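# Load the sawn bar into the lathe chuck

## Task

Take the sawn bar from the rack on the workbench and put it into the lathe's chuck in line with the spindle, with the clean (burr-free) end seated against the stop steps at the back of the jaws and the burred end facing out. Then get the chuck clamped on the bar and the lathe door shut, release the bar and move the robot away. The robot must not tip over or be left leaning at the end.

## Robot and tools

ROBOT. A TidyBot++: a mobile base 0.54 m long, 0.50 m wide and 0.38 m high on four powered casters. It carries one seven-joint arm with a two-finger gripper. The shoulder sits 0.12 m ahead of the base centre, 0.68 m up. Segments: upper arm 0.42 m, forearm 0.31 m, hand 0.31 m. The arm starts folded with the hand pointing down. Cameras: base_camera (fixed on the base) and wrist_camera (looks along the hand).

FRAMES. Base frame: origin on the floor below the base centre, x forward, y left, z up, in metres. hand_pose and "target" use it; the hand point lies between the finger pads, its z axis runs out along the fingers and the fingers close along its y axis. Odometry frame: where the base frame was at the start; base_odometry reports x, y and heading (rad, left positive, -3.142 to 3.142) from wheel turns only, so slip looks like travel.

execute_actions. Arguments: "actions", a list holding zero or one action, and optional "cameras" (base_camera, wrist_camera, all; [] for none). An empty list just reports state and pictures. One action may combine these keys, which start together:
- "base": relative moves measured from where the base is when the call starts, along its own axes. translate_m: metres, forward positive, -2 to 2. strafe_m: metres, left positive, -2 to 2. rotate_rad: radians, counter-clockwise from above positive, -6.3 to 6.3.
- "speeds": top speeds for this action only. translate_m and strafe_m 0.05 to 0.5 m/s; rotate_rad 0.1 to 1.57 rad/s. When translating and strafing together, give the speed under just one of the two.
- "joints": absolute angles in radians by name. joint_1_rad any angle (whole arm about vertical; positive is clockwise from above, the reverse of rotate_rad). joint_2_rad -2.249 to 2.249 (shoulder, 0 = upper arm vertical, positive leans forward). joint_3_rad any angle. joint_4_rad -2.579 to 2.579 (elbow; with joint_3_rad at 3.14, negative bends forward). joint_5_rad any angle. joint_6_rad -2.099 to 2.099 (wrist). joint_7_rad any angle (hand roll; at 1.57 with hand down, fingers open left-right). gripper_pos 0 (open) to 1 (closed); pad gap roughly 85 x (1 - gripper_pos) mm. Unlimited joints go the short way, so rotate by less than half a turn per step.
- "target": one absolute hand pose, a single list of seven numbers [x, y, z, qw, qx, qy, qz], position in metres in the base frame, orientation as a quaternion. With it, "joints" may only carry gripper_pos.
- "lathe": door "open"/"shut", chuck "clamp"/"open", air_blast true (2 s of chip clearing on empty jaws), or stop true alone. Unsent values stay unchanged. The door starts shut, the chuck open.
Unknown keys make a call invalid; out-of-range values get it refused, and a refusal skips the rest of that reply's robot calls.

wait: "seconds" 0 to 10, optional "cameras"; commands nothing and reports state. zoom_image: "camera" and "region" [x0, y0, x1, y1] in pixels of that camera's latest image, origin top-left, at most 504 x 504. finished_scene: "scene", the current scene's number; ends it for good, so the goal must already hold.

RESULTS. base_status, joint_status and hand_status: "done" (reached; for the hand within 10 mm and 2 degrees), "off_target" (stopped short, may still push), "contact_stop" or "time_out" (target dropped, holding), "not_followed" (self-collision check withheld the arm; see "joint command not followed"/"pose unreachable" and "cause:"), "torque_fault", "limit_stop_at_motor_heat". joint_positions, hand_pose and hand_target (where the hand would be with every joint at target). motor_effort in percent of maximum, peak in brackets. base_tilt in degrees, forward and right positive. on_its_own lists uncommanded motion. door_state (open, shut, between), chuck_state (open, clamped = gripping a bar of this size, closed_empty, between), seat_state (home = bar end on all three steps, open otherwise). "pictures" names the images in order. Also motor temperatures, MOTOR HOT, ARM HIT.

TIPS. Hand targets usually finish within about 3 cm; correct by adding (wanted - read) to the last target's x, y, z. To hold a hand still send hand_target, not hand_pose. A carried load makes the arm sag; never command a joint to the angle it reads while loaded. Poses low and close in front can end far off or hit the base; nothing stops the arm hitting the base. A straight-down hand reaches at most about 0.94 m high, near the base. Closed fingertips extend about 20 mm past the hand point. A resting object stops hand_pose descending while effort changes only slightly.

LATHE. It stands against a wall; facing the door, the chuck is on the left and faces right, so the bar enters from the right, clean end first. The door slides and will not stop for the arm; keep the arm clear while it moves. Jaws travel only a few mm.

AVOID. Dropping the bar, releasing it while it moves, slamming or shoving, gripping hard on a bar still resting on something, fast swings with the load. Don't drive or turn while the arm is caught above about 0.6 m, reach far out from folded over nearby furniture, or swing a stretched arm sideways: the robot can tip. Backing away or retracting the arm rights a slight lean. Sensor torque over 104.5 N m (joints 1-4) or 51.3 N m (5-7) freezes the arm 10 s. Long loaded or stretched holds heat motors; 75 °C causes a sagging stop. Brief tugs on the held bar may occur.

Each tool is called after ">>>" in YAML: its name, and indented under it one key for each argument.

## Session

>>> execute_actions:
  actions:
    - {"lathe":{"door":"open"},"joints":{"joint_6_rad":0.4}}

Scene clock: 1.90 s.
Motor temperatures (°C): [32 36 29 31 39 38 41]
base_odometry: x=+0.000 y=+0.000 heading=+0.000
base_tilt: forward=+0.2 right=+0.0
base_status: not commanded
joint_positions: joint_1_rad=+0.005 joint_2_rad=-0.307 joint_3_rad=+3.169 joint_4_rad=-2.529 joint_5_rad=-0.050 joint_6_rad=+0.350 joint_7_rad=+1.570 gripper_pos=+0.000
joint_status: all done
motor_effort: joint_1_rad=+0(1) joint_2_rad=-6(6) joint_3_rad=+0(1) joint_4_rad=+18(18) joint_5_rad=+0(0) joint_6_rad=+10(10) joint_7_rad=+0(1)
hand_pose: x=+0.5391 y=-0.0182 z=+0.8001 quat_wxyz=(-0.001, +0.804, -0.039, +0.593) (m; base frame)
hand_target: x=+0.5419 y=-0.0191 z=+0.8122 quat_wxyz=(+0.000, +0.791, -0.039, +0.611) (m; base frame)
hand_status: not commanded
lathe: door_state=between chuck_state=open seat_state=open
pictures: base_camera, wrist_camera
camera_calibration:
wrist_camera: T_world_to_cam=[[-0.0337904, -0.995889, -0.0840444, 0.0719464], [-0.325667, 0.0904744, -0.941146, 0.976746], [0.94488, -0.00443113, -0.327386, -0.115434], [0, 0, 0, 1]] pos_world=[0.429596, -0.0172314, 0.887516]

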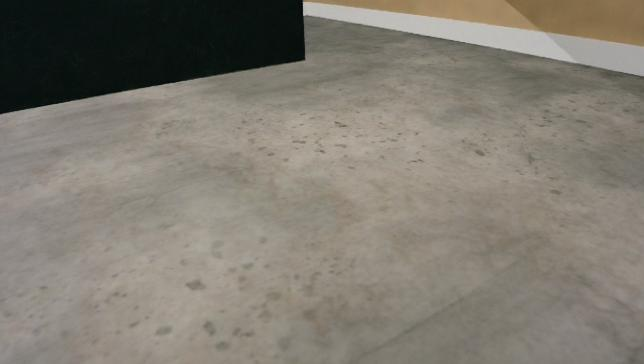

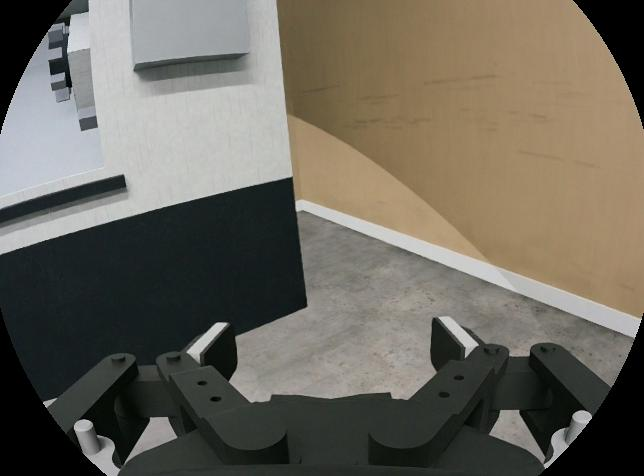

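>>> execute_actions:
  actions:
    - {"base":{"rotate_rad":-1.3}}

Scene clock: 4.47 s.
Motor temperatures (°C): [32 36 29 31 39 38 41]
base_odometry: x=+0.000 y=+0.000 heading=-1.300
base_tilt: forward=+0.2 right=+0.0
base_status: done
joint_positions: joint_1_rad=+0.006 joint_2_rad=-0.307 joint_3_rad=+3.170 joint_4_rad=-2.529 joint_5_rad=-0.050 joint_6_rad=+0.351 joint_7_rad=+1.570 gripper_pos=+0.000
joint_status: not commanded
motor_effort: joint_1_rad=+0(1) joint_2_rad=-6(7) joint_3_rad=+0(2) joint_4_rad=+18(18) joint_5_rad=+0(1) joint_6_rad=+9(10) joint_7_rad=+0(1)
hand_pose: x=+0.5392 y=-0.0186 z=+0.8005 quat_wxyz=(-0.001, +0.804, -0.040, +0.593) (m; base frame)
hand_target: x=+0.5419 y=-0.0191 z=+0.8122 quat_wxyz=(+0.000, +0.791, -0.039, +0.611) (m; base frame)
hand_status: not commanded
lathe: door_state=open chuck_state=open seat_state=open
pictures: base_camera, wrist_camera
camera_calibration:
wrist_camera: T_world_to_cam=[[-0.0346696, -0.995843, -0.084236, 0.0721678], [-0.324261, 0.0909356, -0.941587, 0.976819], [0.945332, -0.00532999, -0.326066, -0.116729], [0, 0, 0, 1]] pos_world=[0.429594, -0.0175821, 0.887778]

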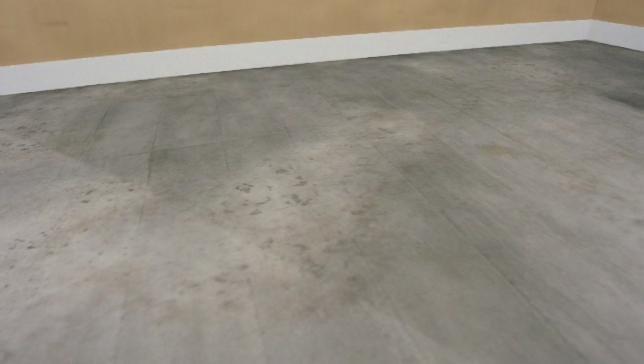

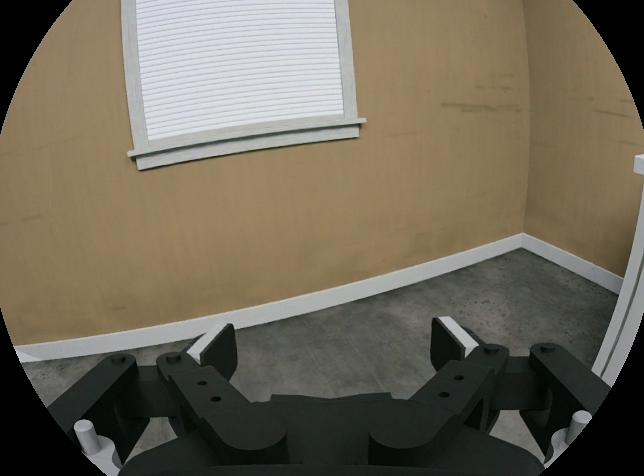

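>>> execute_actions:
  actions:
    - {"base":{"rotate_rad":-1.2}}

Scene clock: 6.60 s.
Motor temperatures (°C): [32 36 29 31 39 38 41]
base_odometry: x=+0.000 y=+0.000 heading=-2.499
base_tilt: forward=+0.2 right=+0.0
base_status: done
joint_positions: joint_1_rad=+0.006 joint_2_rad=-0.307 joint_3_rad=+3.170 joint_4_rad=-2.529 joint_5_rad=-0.050 joint_6_rad=+0.351 joint_7_rad=+1.570 gripper_pos=+0.000
joint_status: not commanded
motor_effort: joint_1_rad=+0(1) joint_2_rad=-6(7) joint_3_rad=+1(2) joint_4_rad=+18(18) joint_5_rad=+0(1) joint_6_rad=+10(11) joint_7_rad=+0(1)
hand_pose: x=+0.5392 y=-0.0189 z=+0.8006 quat_wxyz=(-0.001, +0.804, -0.040, +0.594) (m; base frame)
hand_target: x=+0.5419 y=-0.0191 z=+0.8122 quat_wxyz=(+0.000, +0.791, -0.039, +0.611) (m; base frame)
hand_status: not commanded
lathe: door_state=open chuck_state=open seat_state=open
pictures: base_camera, wrist_camera
camera_calibration:
wrist_camera: T_world_to_cam=[[-0.0352791, -0.995809, -0.0843782, 0.0723344], [-0.323916, 0.0912666, -0.941673, 0.976826], [0.945428, -0.00588987, -0.325779, -0.117014], [0, 0, 0, 1]] pos_world=[0.42959, -0.0178096, 0.887834]

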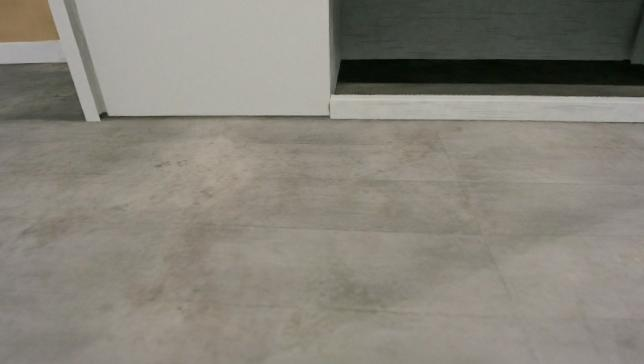

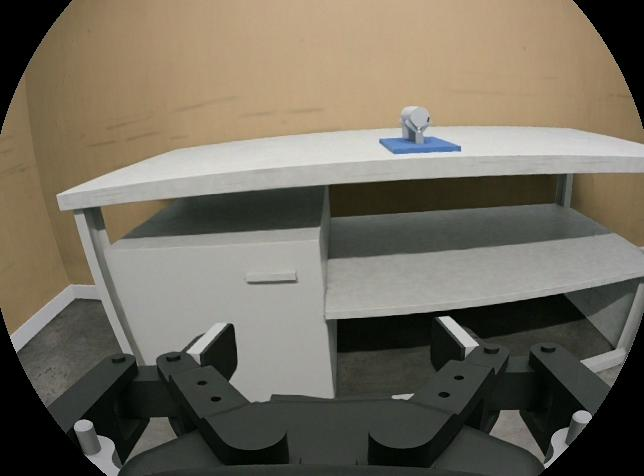

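>>> zoom_image:
  camera: "wrist_camera"
  region: [370, 90, 470, 160]

Scaled by 5.040.

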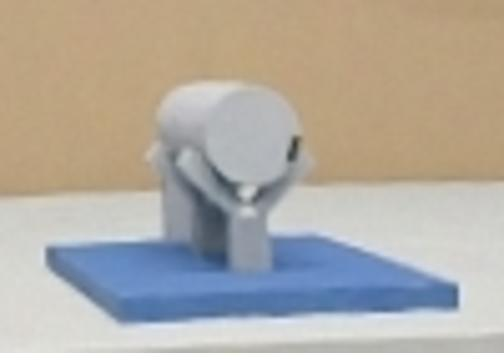

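>>> execute_actions:
  actions:
    - {"base":{"translate_m":0.55,"strafe_m":-0.235},"target":[0.45,0.0,0.95,0,1,0,0]}

Scene clock: 11.07 s.
Motor temperatures (°C): [32 36 29 31 39 38 41]
base_odometry: x=-0.581 y=-0.141 heading=-2.500
base_tilt: forward=+0.2 right=+0.0
base_status: done
joint_positions: joint_1_rad=-0.011 joint_2_rad=+0.124 joint_3_rad=+3.170 joint_4_rad=-0.887 joint_5_rad=-0.046 joint_6_rad=-2.049 joint_7_rad=+1.570 gripper_pos=+0.000
joint_status: not commanded
motor_effort: joint_1_rad=+0(1) joint_2_rad=-18(20) joint_3_rad=-1(2) joint_4_rad=+14(20) joint_5_rad=+0(1) joint_6_rad=+1(11) joint_7_rad=+0(1)
hand_pose: x=+0.4633 y=+0.0089 z=+0.9561 quat_wxyz=(-0.018, +0.999, +0.002, +0.041) (m; base frame)
hand_target: x=+0.4541 y=-0.0001 z=+0.9500 quat_wxyz=(+0.000, +1.000, +0.000, +0.007) (m; base frame)
hand_status: off_target (0.017 m and 5.1 deg from the pose sent, 0.175 m and 73.0 deg at the start; a joint's target at an end of its range on 86 of 86 steps)
lathe: door_state=open chuck_state=open seat_state=open
pictures: base_camera, wrist_camera
camera_calibration:
wrist_camera: T_world_to_cam=[[-0.01675, -0.997086, -0.0744188, 0.0924127], [-0.998749, 0.0201915, -0.0457364, 0.55272], [0.0471058, 0.0735596, -0.996178, 1.06206], [0, 0, 0, 1]] pos_world=[0.503547, 0.00285818, 1.09016]

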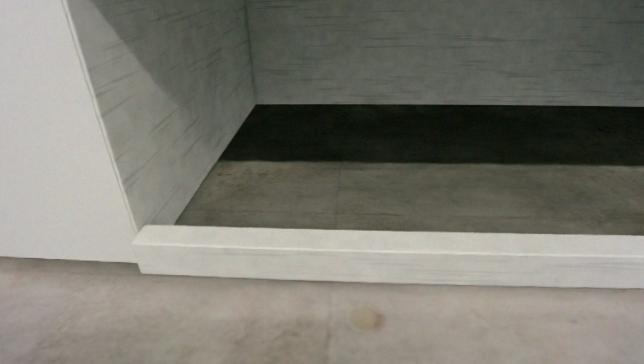

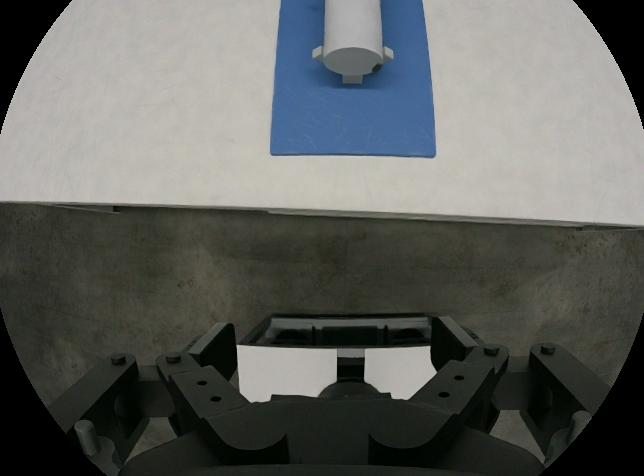

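>>> execute_actions:
  actions:
    - {"base":{"translate_m":0.19},"target":[0.46,-0.005,0.96,0.018,0.999,0,-0.03]}

>>> zoom_image:
  camera: "wrist_camera"
  region: [250, 60, 450, 210]

Scene clock: 14.20 s.
Motor temperatures (°C): [32 36 29 31 39 38 41]
base_odometry: x=-0.734 y=-0.255 heading=-2.500
base_tilt: forward=+0.2 right=+0.0
base_status: done
joint_positions: joint_1_rad=-0.030 joint_2_rad=+0.243 joint_3_rad=+3.179 joint_4_rad=-0.723 joint_5_rad=-0.009 joint_6_rad=-2.058 joint_7_rad=+1.570 gripper_pos=+0.000
joint_status: not commanded
motor_effort: joint_1_rad=+0(1) joint_2_rad=-21(27) joint_3_rad=-1(1) joint_4_rad=+14(15) joint_5_rad=+0(1) joint_6_rad=+2(3) joint_7_rad=-1(1)
hand_pose: x=+0.5157 y=+0.0035 z=+0.9595 quat_wxyz=(+0.001, +0.998, -0.001, +0.058) (m; base frame)
hand_target: x=+0.5031 y=-0.0060 z=+0.9604 quat_wxyz=(+0.020, +0.999, +0.001, +0.039) (m; base frame)
hand_status: off_target (0.056 m and 10.3 deg from the pose sent, 0.015 m and 9.1 deg at the start; a joint's target at an end of its range on 25 of 25 steps)
lathe: door_state=open chuck_state=open seat_state=open
pictures: base_camera, wrist_camera
camera_calibration:
wrist_camera: T_world_to_cam=[[-0.0241949, -0.998984, -0.0380099, 0.05701], [-0.996301, 0.0272312, -0.0815084, 0.638432], [0.0824607, 0.0358972, -0.995948, 1.04499], [0, 0, 0, 1]] pos_world=[0.551279, 0.00205479, 1.09496]

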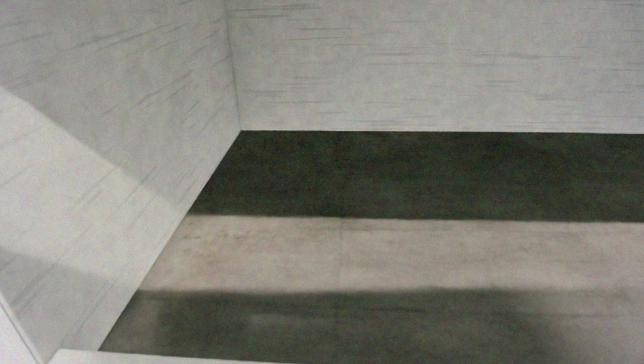

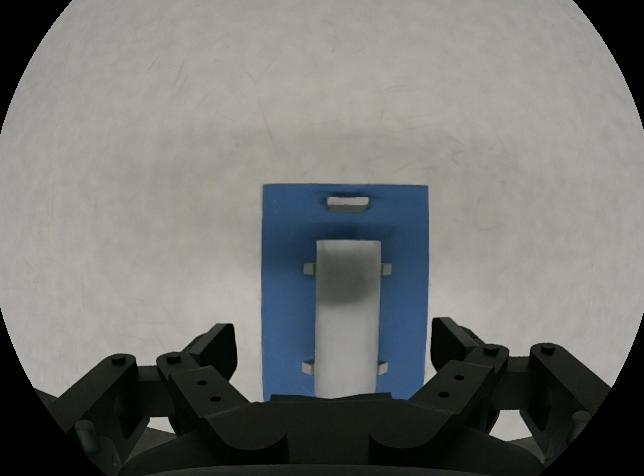

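Scaled by 2.520.

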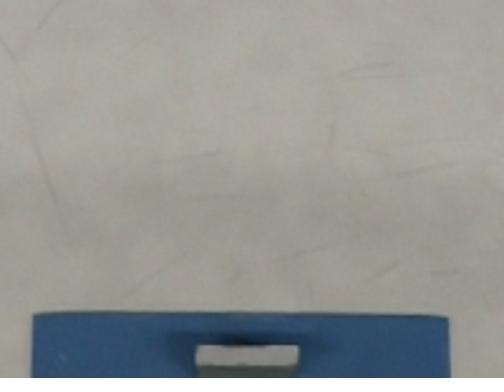

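>>> execute_actions:
  actions:
    - {"target":[0.493,-0.013,0.888,0,1,-0.017,0]}
  cameras: ["wrist_camera"]

Scene clock: 16.20 s.
Motor temperatures (°C): [32 36 29 31 39 38 41]
base_odometry: x=-0.734 y=-0.255 heading=-2.500
base_tilt: forward=+0.2 right=+0.0
base_status: not commanded
joint_positions: joint_1_rad=-0.010 joint_2_rad=+0.193 joint_3_rad=+3.179 joint_4_rad=-1.027 joint_5_rad=-0.008 joint_6_rad=-1.960 joint_7_rad=+1.570 gripper_pos=+0.000
joint_status: not commanded
motor_effort: joint_1_rad=+0(1) joint_2_rad=-20(22) joint_3_rad=+0(2) joint_4_rad=+15(16) joint_5_rad=+0(0) joint_6_rad=+1(3) joint_7_rad=+0(1)
hand_pose: x=+0.4834 y=-0.0046 z=+0.8915 quat_wxyz=(-0.001, +1.000, -0.012, -0.019) (m; base frame)
hand_target: x=+0.4930 y=-0.0130 z=+0.8880 quat_wxyz=(+0.000, +1.000, -0.017, +0.000) (m; base frame)
hand_status: off_target (0.013 m and 2.3 deg from the pose sent, 0.077 m and 6.9 deg at the start)
lathe: door_state=open chuck_state=open seat_state=open
pictures: wrist_camera
camera_calibration:
wrist_camera: T_world_to_cam=[[-0.0524022, -0.997948, -0.036782, 0.0580809], [-0.996032, 0.0495776, 0.0739046, 0.462316], [-0.0719294, 0.0405088, -0.996587, 1.05552], [0, 0, 0, 1]] pos_world=[0.539449, -0.00771673, 1.01989]

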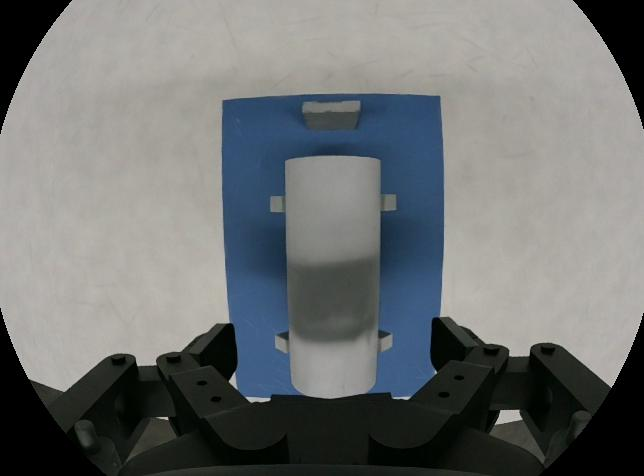

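>>> execute_actions:
  actions:
    - {"target":[0.505,-0.015,0.844,0,1,-0.017,0.01]}
  cameras: ["wrist_camera"]

Scene clock: 17.40 s.
Motor temperatures (°C): [32 36 29 31 39 38 41]
base_odometry: x=-0.734 y=-0.255 heading=-2.500
base_tilt: forward=+0.2 right=+0.0
base_status: not commanded
joint_positions: joint_1_rad=-0.008 joint_2_rad=+0.177 joint_3_rad=+3.179 joint_4_rad=-1.192 joint_5_rad=-0.008 joint_6_rad=-1.795 joint_7_rad=+1.570 gripper_pos=+0.000
joint_status: not commanded
motor_effort: joint_1_rad=+0(1) joint_2_rad=-21(22) joint_3_rad=+0(1) joint_4_rad=+16(16) joint_5_rad=+0(0) joint_6_rad=+1(2) joint_7_rad=-1(1)
hand_pose: x=+0.4946 y=-0.0061 z=+0.8479 quat_wxyz=(-0.001, +1.000, -0.014, -0.011) (m; base frame)
hand_target: x=+0.5050 y=-0.0150 z=+0.8440 quat_wxyz=(+0.000, +1.000, -0.017, +0.010) (m; base frame)
hand_status: off_target (0.014 m and 2.4 deg from the pose sent, 0.053 m and 3.4 deg at the start)
lathe: door_state=open chuck_state=open seat_state=open
pictures: wrist_camera
camera_calibration:
wrist_camera: T_world_to_cam=[[-0.0553505, -0.997735, -0.03822, 0.0582564], [-0.996978, 0.0531376, 0.0566706, 0.491875], [-0.0545114, 0.0412412, -0.997661, 1.0052], [0, 0, 0, 1]] pos_world=[0.548408, -0.00946818, 0.977199]

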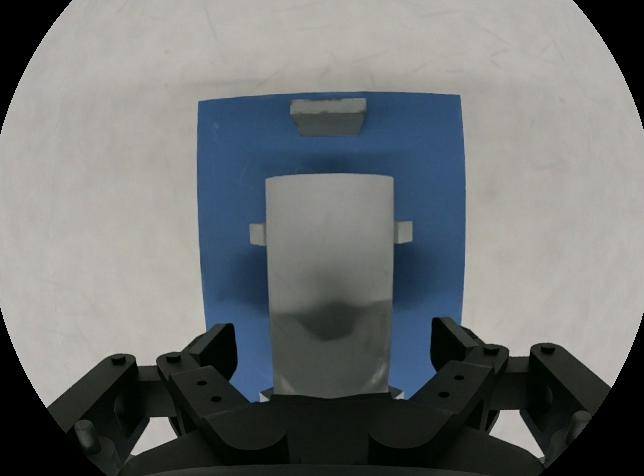

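>>> execute_actions:
  actions:
    - {"joints":{"gripper_pos":1}}
  cameras: []

>>> execute_actions:
  actions:
    - {"target":[0.495,-0.015,0.95,0,1,-0.017,0]}
  cameras: ["wrist_camera"]

Scene clock: 18.63 s.
Motor temperatures (°C): [32 36 29 31 39 38 41]
base_odometry: x=-0.734 y=-0.255 heading=-2.500
base_tilt: forward=+0.2 right=+0.0
base_status: not commanded
joint_positions: joint_1_rad=-0.008 joint_2_rad=+0.173 joint_3_rad=+3.179 joint_4_rad=-1.194 joint_5_rad=-0.010 joint_6_rad=-1.789 joint_7_rad=+1.570 gripper_pos=+0.527
joint_status: gripper_pos off_target (ended at +0.527, target +1.000)
motor_effort: joint_1_rad=+1(3) joint_2_rad=-21(24) joint_3_rad=+1(2) joint_4_rad=+16(18) joint_5_rad=+1(3) joint_6_rad=+2(3) joint_7_rad=+0(1)
hand_pose: x=+0.4952 y=-0.0055 z=+0.8486 quat_wxyz=(-0.002, +1.000, -0.014, -0.007) (m; base frame)
hand_target: x=+0.5050 y=-0.0150 z=+0.8440 quat_wxyz=(+0.000, +1.000, -0.017, +0.010) (m; base frame)
hand_status: not commanded
lathe: door_state=open chuck_state=open seat_state=open
pictures: none
No camera images: "cameras" was empty.

Scene clock: 20.93 s.
Motor temperatures (°C): [32 36 29 31 39 38 41]
base_odometry: x=-0.734 y=-0.255 heading=-2.500
base_tilt: forward=+0.2 right=+0.0
base_status: not commanded
joint_positions: joint_1_rad=+0.000 joint_2_rad=+0.284 joint_3_rad=+3.184 joint_4_rad=-0.724 joint_5_rad=-0.010 joint_6_rad=-2.058 joint_7_rad=+1.570 gripper_pos=+0.527
joint_status: not commanded
motor_effort: joint_1_rad=+0(1) joint_2_rad=-26(37) joint_3_rad=+0(2) joint_4_rad=+17(21) joint_5_rad=+0(2) joint_6_rad=+3(3) joint_7_rad=+0(1)
hand_pose: x=+0.5266 y=-0.0094 z=+0.9428 quat_wxyz=(+0.002, +0.999, -0.018, +0.038) (m; base frame)
hand_target: x=+0.5125 y=-0.0160 z=+0.9505 quat_wxyz=(+0.001, +0.999, -0.017, +0.028) (m; base frame)
hand_status: off_target (0.033 m and 4.3 deg from the pose sent, 0.102 m and 0.9 deg at the start; a joint's target at an end of its range on 43 of 43 steps)
lathe: door_state=open chuck_state=open seat_state=open
pictures: wrist_camera
camera_calibration:
wrist_camera: T_world_to_cam=[[-0.0590422, -0.997607, -0.0359884, 0.0602528], [-0.997365, 0.0604736, -0.0400774, 0.610078], [0.0421578, 0.0335273, -0.998548, 1.05158], [0, 0, 0, 1]] pos_world=[0.567695, -0.0120417, 1.07667]

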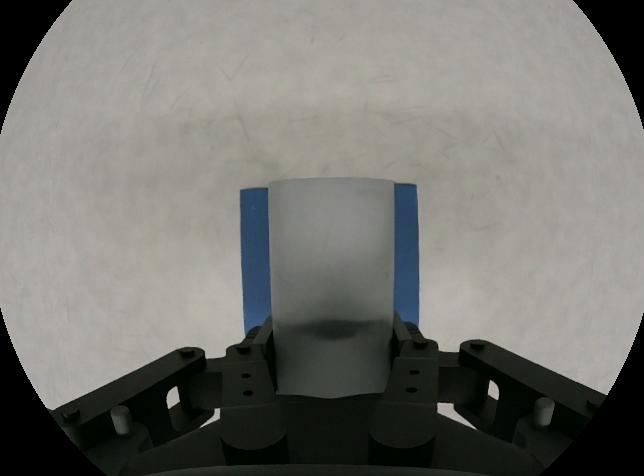

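>>> execute_actions:
  actions:
    - {"base":{"translate_m":-0.9,"rotate_rad":3.14},"joints":{"joint_1_rad":0.0,"joint_2_rad":-0.2,"joint_3_rad":3.17,"joint_4_rad":-2.1,"joint_5_rad":-0.02,"joint_6_rad":0.6,"joint_7_rad":3.07}}
  cameras: ["wrist_camera","base_camera"]

Scene clock: 25.57 s.
Motor temperatures (°C): [32 36 29 31 39 38 41]
base_odometry: x=-0.013 y=+0.284 heading=+0.639
base_tilt: forward=+0.2 right=+0.0
base_status: done
joint_positions: joint_1_rad=-0.004 joint_2_rad=-0.166 joint_3_rad=+3.166 joint_4_rad=-2.098 joint_5_rad=-0.010 joint_6_rad=+0.523 joint_7_rad=+3.023 gripper_pos=+0.527
joint_status: all done
motor_effort: joint_1_rad=+0(3) joint_2_rad=-17(33) joint_3_rad=+0(4) joint_4_rad=+25(26) joint_5_rad=+0(4) joint_6_rad=+14(16) joint_7_rad=-1(3)
hand_pose: x=+0.6509 y=-0.0124 z=+1.0358 quat_wxyz=(+0.509, +0.493, +0.420, +0.567) (m; base frame)
hand_target: x=+0.6329 y=-0.0187 z=+1.0758 quat_wxyz=(+0.547, +0.457, +0.397, +0.578) (m; base frame)
hand_status: not commanded
lathe: door_state=open chuck_state=open seat_state=open
pictures: base_camera, wrist_camera
camera_calibration:
wrist_camera: T_world_to_cam=[[-0.126153, -0.154842, 0.979852, -0.930184], [-0.0350924, -0.986428, -0.160399, 0.223293], [0.99139, -0.0546202, 0.119007, -0.637195], [0, 0, 0, 1]] pos_world=[0.522199, 0.0414271, 1.02309]

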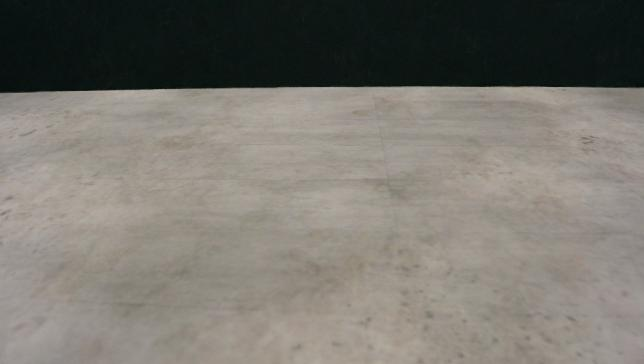

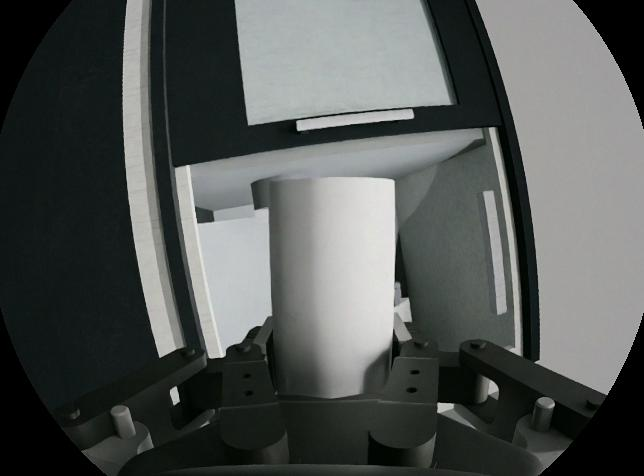

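>>> execute_actions:
  actions:
    - {"base":{"translate_m":0.45,"strafe_m":-0.14},"target":[0.625,0.026,1.075,0.500,0.500,0.500,0.500]}
  cameras: ["wrist_camera","base_camera"]

>>> execute_actions:
  actions:
    - {"lathe":{"air_blast":true}}
  cameras: ["wrist_camera"]

Scene clock: 28.80 s.
Motor temperatures (°C): [32 36 29 31 39 38 41]
base_odometry: x=+0.432 y=+0.440 heading=+0.640
base_tilt: forward=+0.2 right=+0.0
base_status: done
joint_positions: joint_1_rad=+0.266 joint_2_rad=-0.267 joint_3_rad=+2.890 joint_4_rad=-1.910 joint_5_rad=+0.676 joint_6_rad=+0.073 joint_7_rad=+2.405 gripper_pos=+0.527
joint_status: not commanded
motor_effort: joint_1_rad=+0(2) joint_2_rad=-13(18) joint_3_rad=+2(3) joint_4_rad=+26(27) joint_5_rad=-1(2) joint_6_rad=+11(15) joint_7_rad=-1(1)
hand_pose: x=+0.6334 y=+0.0285 z=+1.0530 quat_wxyz=(+0.489, +0.501, +0.512, +0.498) (m; base frame)
hand_target: x=+0.6250 y=+0.0260 z=+1.0750 quat_wxyz=(+0.500, +0.500, +0.500, +0.500) (m; base frame)
hand_status: off_target (0.024 m and 1.9 deg from the pose sent, 0.061 m and 12.0 deg at the start)
lathe: door_state=open chuck_state=open seat_state=open
pictures: base_camera, wrist_camera
camera_calibration:
wrist_camera: T_world_to_cam=[[0.0641795, -0.02257, 0.997683, -1.08603], [-0.0148464, -0.999655, -0.0216596, 0.107158], [0.997828, -0.0134219, -0.0644925, -0.431652], [0, 0, 0, 1]] pos_world=[0.502006, 0.0768161, 1.05799]

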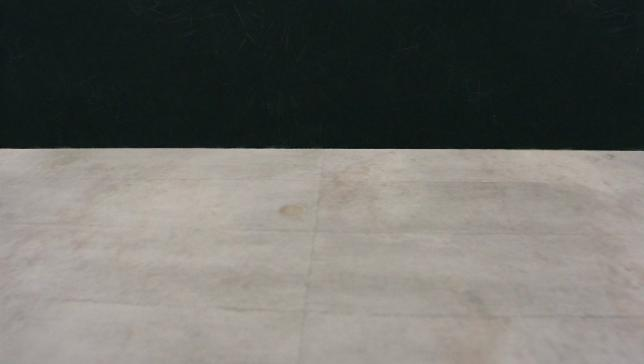

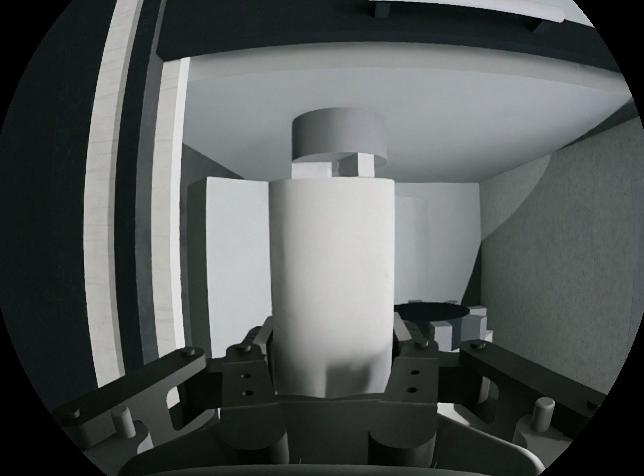

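Scene clock: 29.10 s.
Motor temperatures (°C): [32 36 29 31 39 38 41]
base_odometry: x=+0.432 y=+0.440 heading=+0.640
base_tilt: forward=+0.2 right=+0.0
base_status: not commanded
joint_positions: joint_1_rad=+0.266 joint_2_rad=-0.267 joint_3_rad=+2.890 joint_4_rad=-1.910 joint_5_rad=+0.676 joint_6_rad=+0.073 joint_7_rad=+2.405 gripper_pos=+0.527
joint_status: not commanded
motor_effort: joint_1_rad=+0(1) joint_2_rad=-13(14) joint_3_rad=+2(3) joint_4_rad=+26(27) joint_5_rad=-1(1) joint_6_rad=+11(11) joint_7_rad=-1(1)
hand_pose: x=+0.6334 y=+0.0284 z=+1.0530 quat_wxyz=(+0.489, +0.501, +0.512, +0.498) (m; base frame)
hand_target: x=+0.6250 y=+0.0260 z=+1.0750 quat_wxyz=(+0.500, +0.500, +0.500, +0.500) (m; base frame)
hand_status: not commanded
lathe: door_state=open chuck_state=open seat_state=open
pictures: wrist_camera
camera_calibration:
wrist_camera: T_world_to_cam=[[0.0643241, -0.0224501, 0.997676, -1.08607], [-0.0149529, -0.999656, -0.0215306, 0.107056], [0.997817, -0.0135333, -0.0646377, -0.431492], [0, 0, 0, 1]] pos_world=[0.502011, 0.076797, 1.05796]

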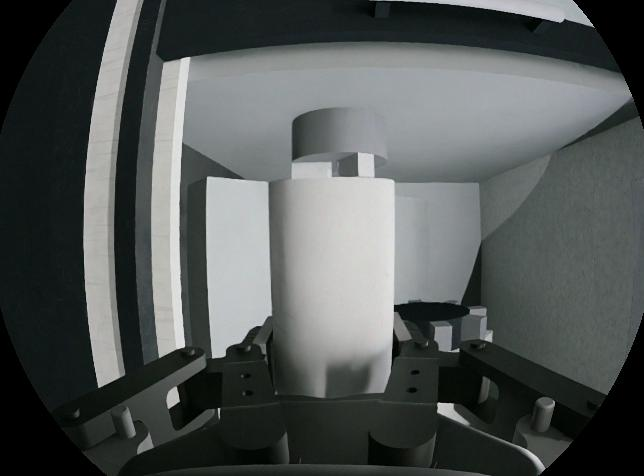

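>>> wait:
  seconds: 1.5
  cameras: []

>>> execute_actions:
  actions:
    - {"base":{"translate_m":0.58},"speeds":{"translate_m":0.35}}

>>> zoom_image:
  camera: "wrist_camera"
  region: [200, 0, 440, 200]

Scene clock: 31.53 s.
Motor temperatures (°C): [32 36 29 31 39 38 41]
base_odometry: x=+0.432 y=+0.440 heading=+0.640
base_tilt: forward=+0.2 right=+0.0
base_status: not commanded
joint_positions: joint_1_rad=+0.266 joint_2_rad=-0.267 joint_3_rad=+2.890 joint_4_rad=-1.910 joint_5_rad=+0.676 joint_6_rad=+0.072 joint_7_rad=+2.404 gripper_pos=+0.527
joint_status: not commanded
motor_effort: joint_1_rad=+0(1) joint_2_rad=-14(14) joint_3_rad=+2(3) joint_4_rad=+26(27) joint_5_rad=-1(1) joint_6_rad=+10(11) joint_7_rad=-1(1)
hand_pose: x=+0.6334 y=+0.0283 z=+1.0529 quat_wxyz=(+0.489, +0.501, +0.512, +0.498) (m; base frame)
hand_target: x=+0.6250 y=+0.0260 z=+1.0750 quat_wxyz=(+0.500, +0.500, +0.500, +0.500) (m; base frame)
hand_status: not commanded
wait: 1.50 s; at rest from the start
lathe: door_state=open chuck_state=open seat_state=open
pictures: none
No camera images: "cameras" was empty.

Scene clock: 34.13 s.
Motor temperatures (°C): [32 36 29 31 39 38 41]
base_odometry: x=+0.898 y=+0.786 heading=+0.639
base_tilt: forward=+0.2 right=+0.0
base_status: done
joint_positions: joint_1_rad=+0.266 joint_2_rad=-0.272 joint_3_rad=+2.890 joint_4_rad=-1.910 joint_5_rad=+0.677 joint_6_rad=+0.070 joint_7_rad=+2.404 gripper_pos=+0.527
joint_status: not commanded
motor_effort: joint_1_rad=+0(1) joint_2_rad=-14(16) joint_3_rad=+3(3) joint_4_rad=+27(27) joint_5_rad=-1(1) joint_6_rad=+11(12) joint_7_rad=-1(1)
hand_pose: x=+0.6316 y=+0.0285 z=+1.0552 quat_wxyz=(+0.490, +0.500, +0.512, +0.498) (m; base frame)
hand_target: x=+0.6250 y=+0.0260 z=+1.0750 quat_wxyz=(+0.500, +0.500, +0.500, +0.500) (m; base frame)
hand_status: not commanded
lathe: door_state=open chuck_state=open seat_state=open
pictures: base_camera, wrist_camera
camera_calibration:
wrist_camera: T_world_to_cam=[[0.0609722, -0.0208041, 0.997923, -1.08636], [-0.0165812, -0.999666, -0.0198273, 0.106405], [0.998002, -0.0153378, -0.0612968, -0.43311], [0, 0, 0, 1]] pos_world=[0.500246, 0.0771255, 1.05966]

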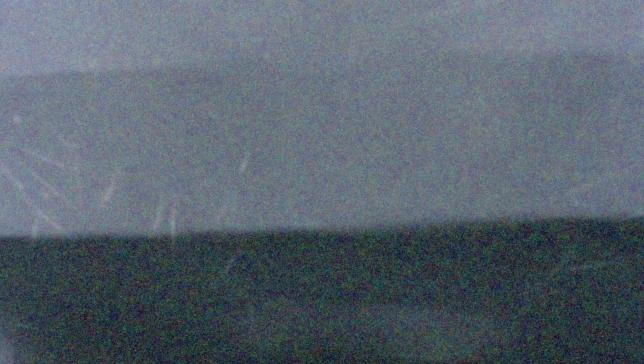

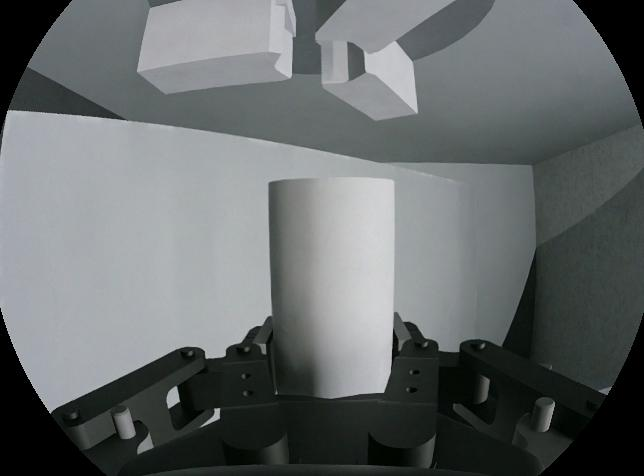

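Scaled by 2.100.

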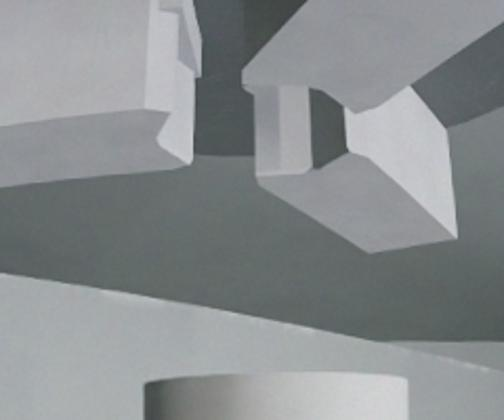

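>>> execute_actions:
  actions:
    - {"base":{"translate_m":0.03,"strafe_m":0.045},"speeds":{"translate_m":0.1},"target":[0.65,0.026,1.0755,0.500,0.500,0.500,0.500]}
  cameras: ["wrist_camera"]

>>> zoom_image:
  camera: "wrist_camera"
  region: [200, 0, 440, 200]

Scene clock: 36.20 s.
Motor temperatures (°C): [32 36 29 31 39 38 41]
base_odometry: x=+0.895 y=+0.840 heading=+0.639
base_tilt: forward=+0.2 right=+0.0
base_status: done
joint_positions: joint_1_rad=+0.378 joint_2_rad=-0.227 joint_3_rad=+2.787 joint_4_rad=-1.868 joint_5_rad=+0.677 joint_6_rad=+0.070 joint_7_rad=+2.404 gripper_pos=+0.527
joint_status: not commanded
motor_effort: joint_1_rad=+0(1) joint_2_rad=-14(15) joint_3_rad=+3(4) joint_4_rad=+26(27) joint_5_rad=-1(1) joint_6_rad=+11(12) joint_7_rad=-1(1)
hand_pose: x=+0.6512 y=+0.0278 z=+1.0541 quat_wxyz=(+0.493, +0.502, +0.514, +0.490) (m; base frame)
hand_target: x=+0.6500 y=+0.0260 z=+1.0755 quat_wxyz=(+0.500, +0.500, +0.500, +0.500) (m; base frame)
hand_status: off_target (0.022 m and 2.1 deg from the pose sent, 0.028 m and 1.7 deg at the start)
lathe: door_state=open chuck_state=open seat_state=open
pictures: wrist_camera
camera_calibration:
wrist_camera: T_world_to_cam=[[0.0700326, -0.0107786, 0.997486, -1.09218], [-0.0262594, -0.999615, -0.00895793, 0.100864], [0.997199, -0.025566, -0.0702887, -0.442549], [0, 0, 0, 1]] pos_world=[0.520446, 0.0777393, 1.05923]

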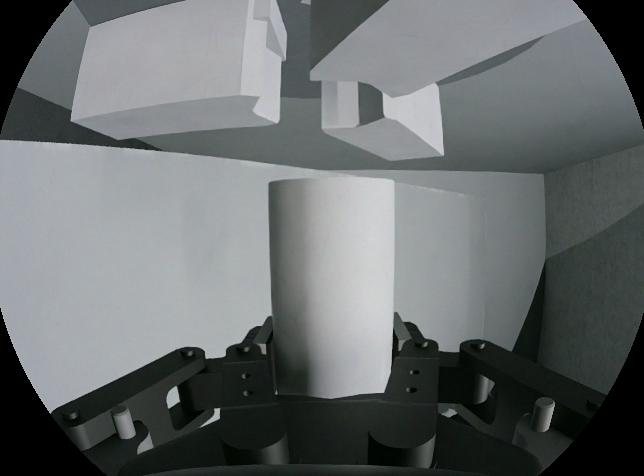

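Scaled by 2.100.

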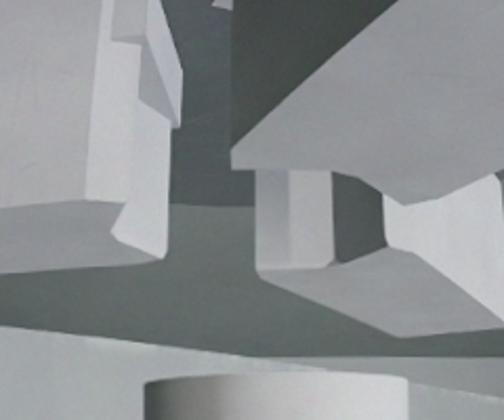

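>>> execute_actions:
  actions:
    - {"base":{"translate_m":0.017,"strafe_m":0.015},"speeds":{"translate_m":0.05}}
  cameras: ["wrist_camera"]

>>> zoom_image:
  camera: "wrist_camera"
  region: [240, 60, 420, 200]

Scene clock: 37.73 s.
Motor temperatures (°C): [32 36 29 31 39 38 41]
base_odometry: x=+0.900 y=+0.862 heading=+0.639
base_tilt: forward=+0.2 right=+0.0
base_status: done
joint_positions: joint_1_rad=+0.380 joint_2_rad=-0.226 joint_3_rad=+2.786 joint_4_rad=-1.868 joint_5_rad=+0.677 joint_6_rad=+0.070 joint_7_rad=+2.404 gripper_pos=+0.527
joint_status: not commanded
motor_effort: joint_1_rad=+0(1) joint_2_rad=-14(16) joint_3_rad=+2(4) joint_4_rad=+26(27) joint_5_rad=-1(1) joint_6_rad=+11(12) joint_7_rad=-1(1)
hand_pose: x=+0.6515 y=+0.0276 z=+1.0539 quat_wxyz=(+0.493, +0.502, +0.514, +0.490) (m; base frame)
hand_target: x=+0.6500 y=+0.0260 z=+1.0755 quat_wxyz=(+0.500, +0.500, +0.500, +0.500) (m; base frame)
hand_status: not commanded
lathe: door_state=open chuck_state=open seat_state=open
pictures: wrist_camera
camera_calibration:
wrist_camera: T_world_to_cam=[[0.0704283, -0.0107975, 0.997458, -1.09223], [-0.0267718, -0.999602, -0.00893041, 0.100912], [0.997158, -0.0260748, -0.0706893, -0.442354], [0, 0, 0, 1]] pos_world=[0.520722, 0.0775444, 1.05908]

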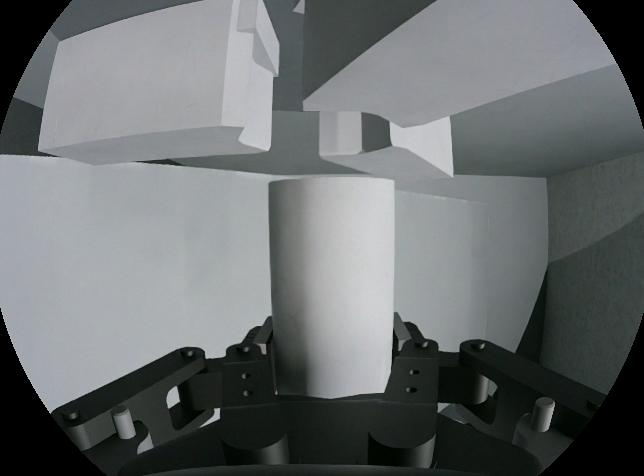

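Scaled by 2.800.

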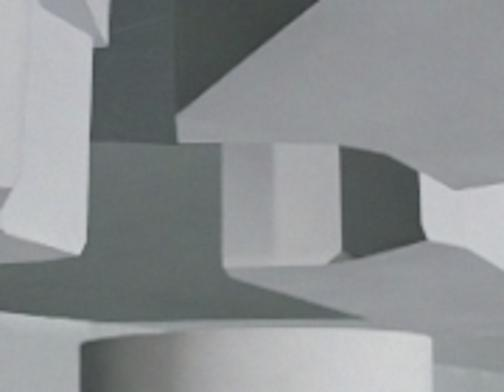

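>>> execute_actions:
  actions:
    - {"base":{"strafe_m":0.013},"speeds":{"strafe_m":0.05}}
  cameras: ["wrist_camera"]

>>> zoom_image:
  camera: "wrist_camera"
  region: [240, 60, 420, 200]

Scene clock: 38.87 s.
Motor temperatures (°C): [32 36 29 31 39 38 41]
base_odometry: x=+0.892 y=+0.873 heading=+0.639
base_tilt: forward=+0.2 right=+0.0
base_status: done
joint_positions: joint_1_rad=+0.386 joint_2_rad=-0.226 joint_3_rad=+2.785 joint_4_rad=-1.867 joint_5_rad=+0.677 joint_6_rad=+0.069 joint_7_rad=+2.404 gripper_pos=+0.527
joint_status: not commanded
motor_effort: joint_1_rad=+0(3) joint_2_rad=-14(17) joint_3_rad=+3(3) joint_4_rad=+26(27) joint_5_rad=-1(1) joint_6_rad=+11(13) joint_7_rad=-1(1)
hand_pose: x=+0.6518 y=+0.0246 z=+1.0535 quat_wxyz=(+0.494, +0.504, +0.513, +0.489) (m; base frame)
hand_target: x=+0.6500 y=+0.0260 z=+1.0755 quat_wxyz=(+0.500, +0.500, +0.500, +0.500) (m; base frame)
hand_status: not commanded
lathe: door_state=open chuck_state=open seat_state=open
pictures: wrist_camera
camera_calibration:
wrist_camera: T_world_to_cam=[[0.0713282, -0.0112727, 0.997389, -1.09242], [-0.0324299, -0.999434, -0.00897657, 0.101726], [0.996926, -0.0317049, -0.0716534, -0.4415], [0, 0, 0, 1]] pos_world=[0.521362, 0.0753563, 1.05885]

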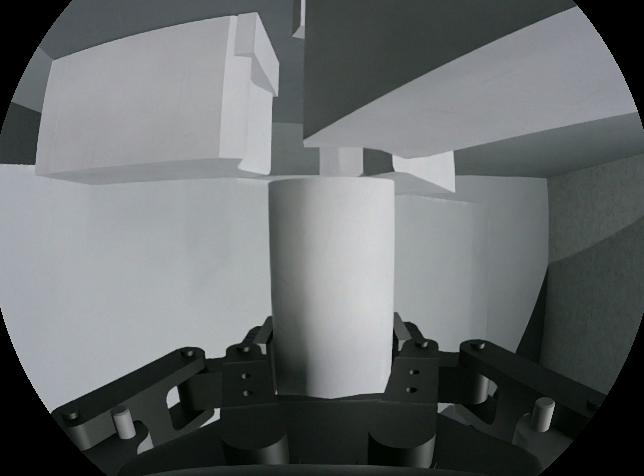

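Scaled by 2.800.

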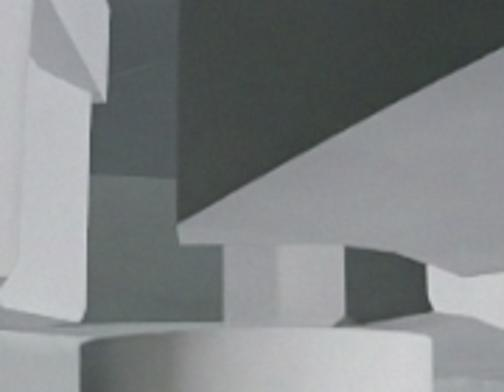

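>>> zoom_image:
  camera: "wrist_camera"
  region: [200, 100, 300, 200]

>>> zoom_image:
  camera: "wrist_camera"
  region: [290, 100, 400, 200]

Scaled by 5.040.

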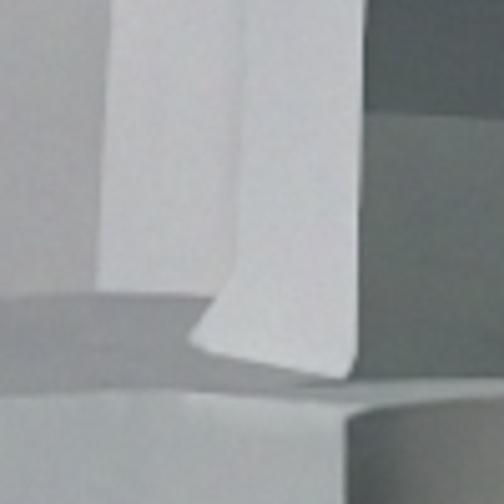

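Scaled by 4.582.

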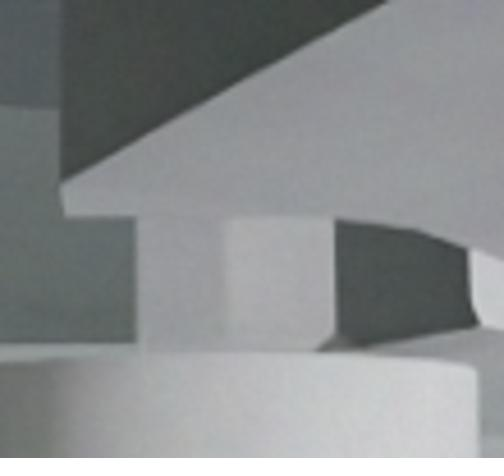

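>>> execute_actions:
  actions:
    - {"base":{"translate_m":-0.018,"strafe_m":-0.006},"speeds":{"translate_m":0.1}}
  cameras: ["wrist_camera"]

>>> zoom_image:
  camera: "wrist_camera"
  region: [200, 60, 440, 200]

Scene clock: 43.03 s.
Motor temperatures (°C): [32 36 29 31 39 38 41]
base_odometry: x=+0.881 y=+0.858 heading=+0.639
base_tilt: forward=+0.2 right=+0.0
base_status: done
joint_positions: joint_1_rad=+0.386 joint_2_rad=-0.224 joint_3_rad=+2.784 joint_4_rad=-1.866 joint_5_rad=+0.677 joint_6_rad=+0.069 joint_7_rad=+2.404 gripper_pos=+0.527
joint_status: not commanded
motor_effort: joint_1_rad=+0(1) joint_2_rad=-14(16) joint_3_rad=+2(4) joint_4_rad=+26(27) joint_5_rad=-1(1) joint_6_rad=+10(12) joint_7_rad=-1(1)
hand_pose: x=+0.6526 y=+0.0248 z=+1.0532 quat_wxyz=(+0.494, +0.504, +0.513, +0.489) (m; base frame)
hand_target: x=+0.6500 y=+0.0260 z=+1.0755 quat_wxyz=(+0.500, +0.500, +0.500, +0.500) (m; base frame)
hand_status: not commanded
lathe: door_state=open chuck_state=open seat_state=open
pictures: wrist_camera
camera_calibration:
wrist_camera: T_world_to_cam=[[0.0722442, -0.0117489, 0.997318, -1.09261], [-0.03185, -0.999448, -0.00946681, 0.102002], [0.996878, -0.0310806, -0.0725785, -0.441302], [0, 0, 0, 1]] pos_world=[0.522109, 0.0753931, 1.05862]

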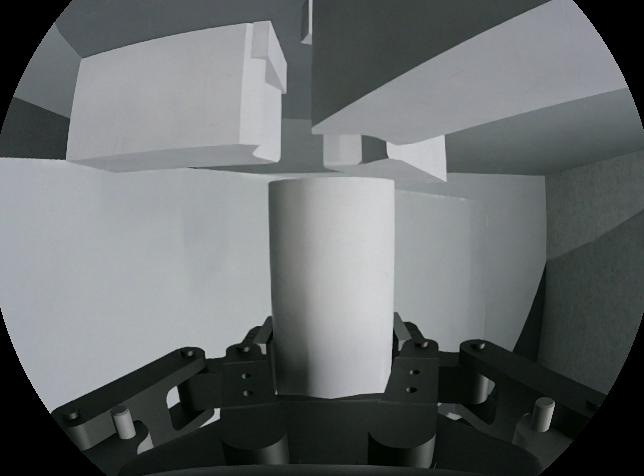

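Scaled by 2.100.

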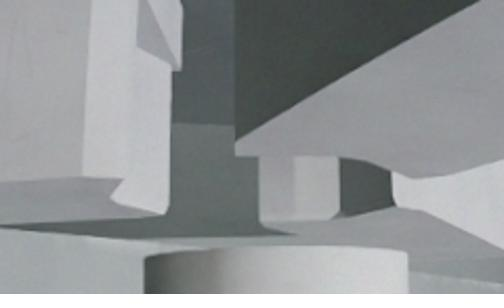

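>>> execute_actions:
  actions:
    - {"base":{"strafe_m":0.008},"speeds":{"strafe_m":0.05},"target":[0.65,0.028,1.0735,0.502,0.502,0.498,0.498]}
  cameras: ["wrist_camera"]

>>> zoom_image:
  camera: "wrist_camera"
  region: [200, 60, 440, 200]

Scene clock: 46.60 s.
Motor temperatures (°C): [32 36 29 31 39 38 41]
base_odometry: x=+0.876 y=+0.864 heading=+0.639
base_tilt: forward=+0.2 right=+0.0
base_status: done
joint_positions: joint_1_rad=+0.454 joint_2_rad=-0.224 joint_3_rad=+2.723 joint_4_rad=-1.865 joint_5_rad=+0.675 joint_6_rad=+0.069 joint_7_rad=+2.404 gripper_pos=+0.527
joint_status: not commanded
motor_effort: joint_1_rad=+0(2) joint_2_rad=-13(16) joint_3_rad=+3(4) joint_4_rad=+26(27) joint_5_rad=-1(1) joint_6_rad=+10(12) joint_7_rad=-1(1)
hand_pose: x=+0.6541 y=+0.0248 z=+1.0506 quat_wxyz=(+0.498, +0.505, +0.514, +0.483) (m; base frame)
hand_target: x=+0.6500 y=+0.0280 z=+1.0735 quat_wxyz=(+0.502, +0.502, +0.498, +0.498) (m; base frame)
hand_status: off_target (0.023 m and 2.6 deg from the pose sent, 0.021 m and 2.3 deg at the start)
lathe: door_state=open chuck_state=open seat_state=open
pictures: wrist_camera
camera_calibration:
wrist_camera: T_world_to_cam=[[0.0761741, -0.00190499, 0.997093, -1.09275], [-0.0410287, -0.999157, 0.00122551, 0.0968712], [0.99625, -0.0410028, -0.0761881, -0.438478], [0, 0, 0, 1]] pos_world=[0.524047, 0.0767291, 1.05604]

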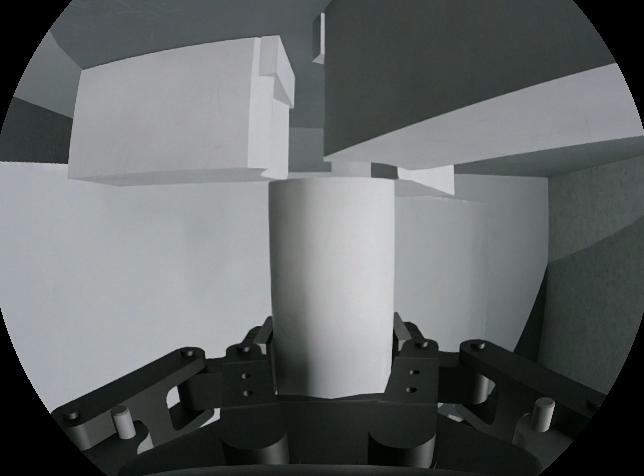

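Scaled by 2.100.

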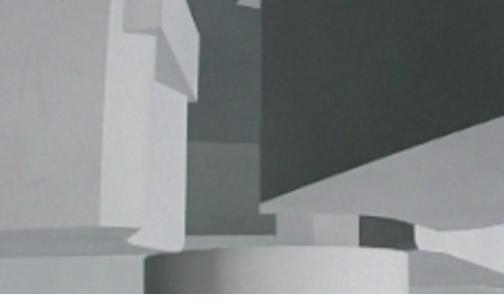

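>>> execute_actions:
  actions:
    - {"target":[0.648,0.028,1.0745,0.496,0.508,0.492,0.504]}
  cameras: ["wrist_camera"]

>>> zoom_image:
  camera: "wrist_camera"
  region: [200, 60, 440, 200]

Scene clock: 49.27 s.
Motor temperatures (°C): [32 36 29 31 39 38 41]
base_odometry: x=+0.876 y=+0.864 heading=+0.639
base_tilt: forward=+0.2 right=+0.0
base_status: not commanded
joint_positions: joint_1_rad=+0.446 joint_2_rad=-0.224 joint_3_rad=+2.729 joint_4_rad=-1.865 joint_5_rad=+0.675 joint_6_rad=+0.069 joint_7_rad=+2.401 gripper_pos=+0.527
joint_status: not commanded
motor_effort: joint_1_rad=+0(1) joint_2_rad=-14(14) joint_3_rad=+3(3) joint_4_rad=+26(27) joint_5_rad=-1(1) joint_6_rad=+11(11) joint_7_rad=-1(1)
hand_pose: x=+0.6538 y=+0.0255 z=+1.0510 quat_wxyz=(+0.496, +0.505, +0.514, +0.484) (m; base frame)
hand_target: x=+0.6480 y=+0.0280 z=+1.0745 quat_wxyz=(+0.496, +0.508, +0.492, +0.504) (m; base frame)
hand_status: off_target (0.024 m and 3.4 deg from the pose sent, 0.025 m and 3.6 deg at the start)
lathe: door_state=open chuck_state=open seat_state=open
pictures: wrist_camera
camera_calibration:
wrist_camera: T_world_to_cam=[[0.0756102, -0.00571629, 0.997121, -1.09265], [-0.038974, -0.999236, -0.00277308, 0.100424], [0.996375, -0.0386521, -0.0757753, -0.438782], [0, 0, 0, 1]] pos_world=[0.52372, 0.0771414, 1.05653]

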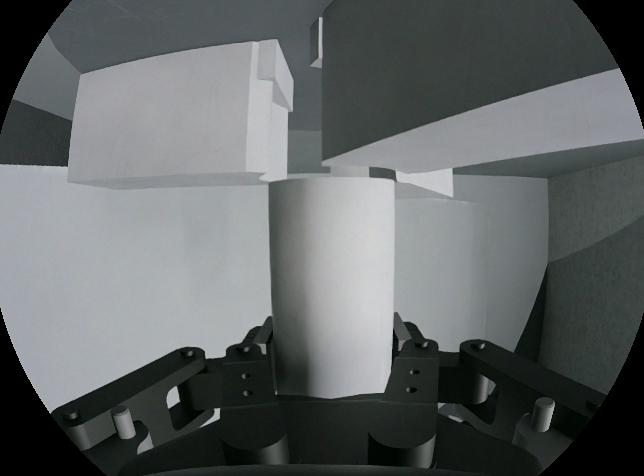

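Scaled by 2.100.

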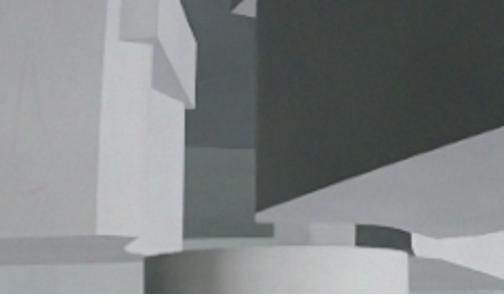

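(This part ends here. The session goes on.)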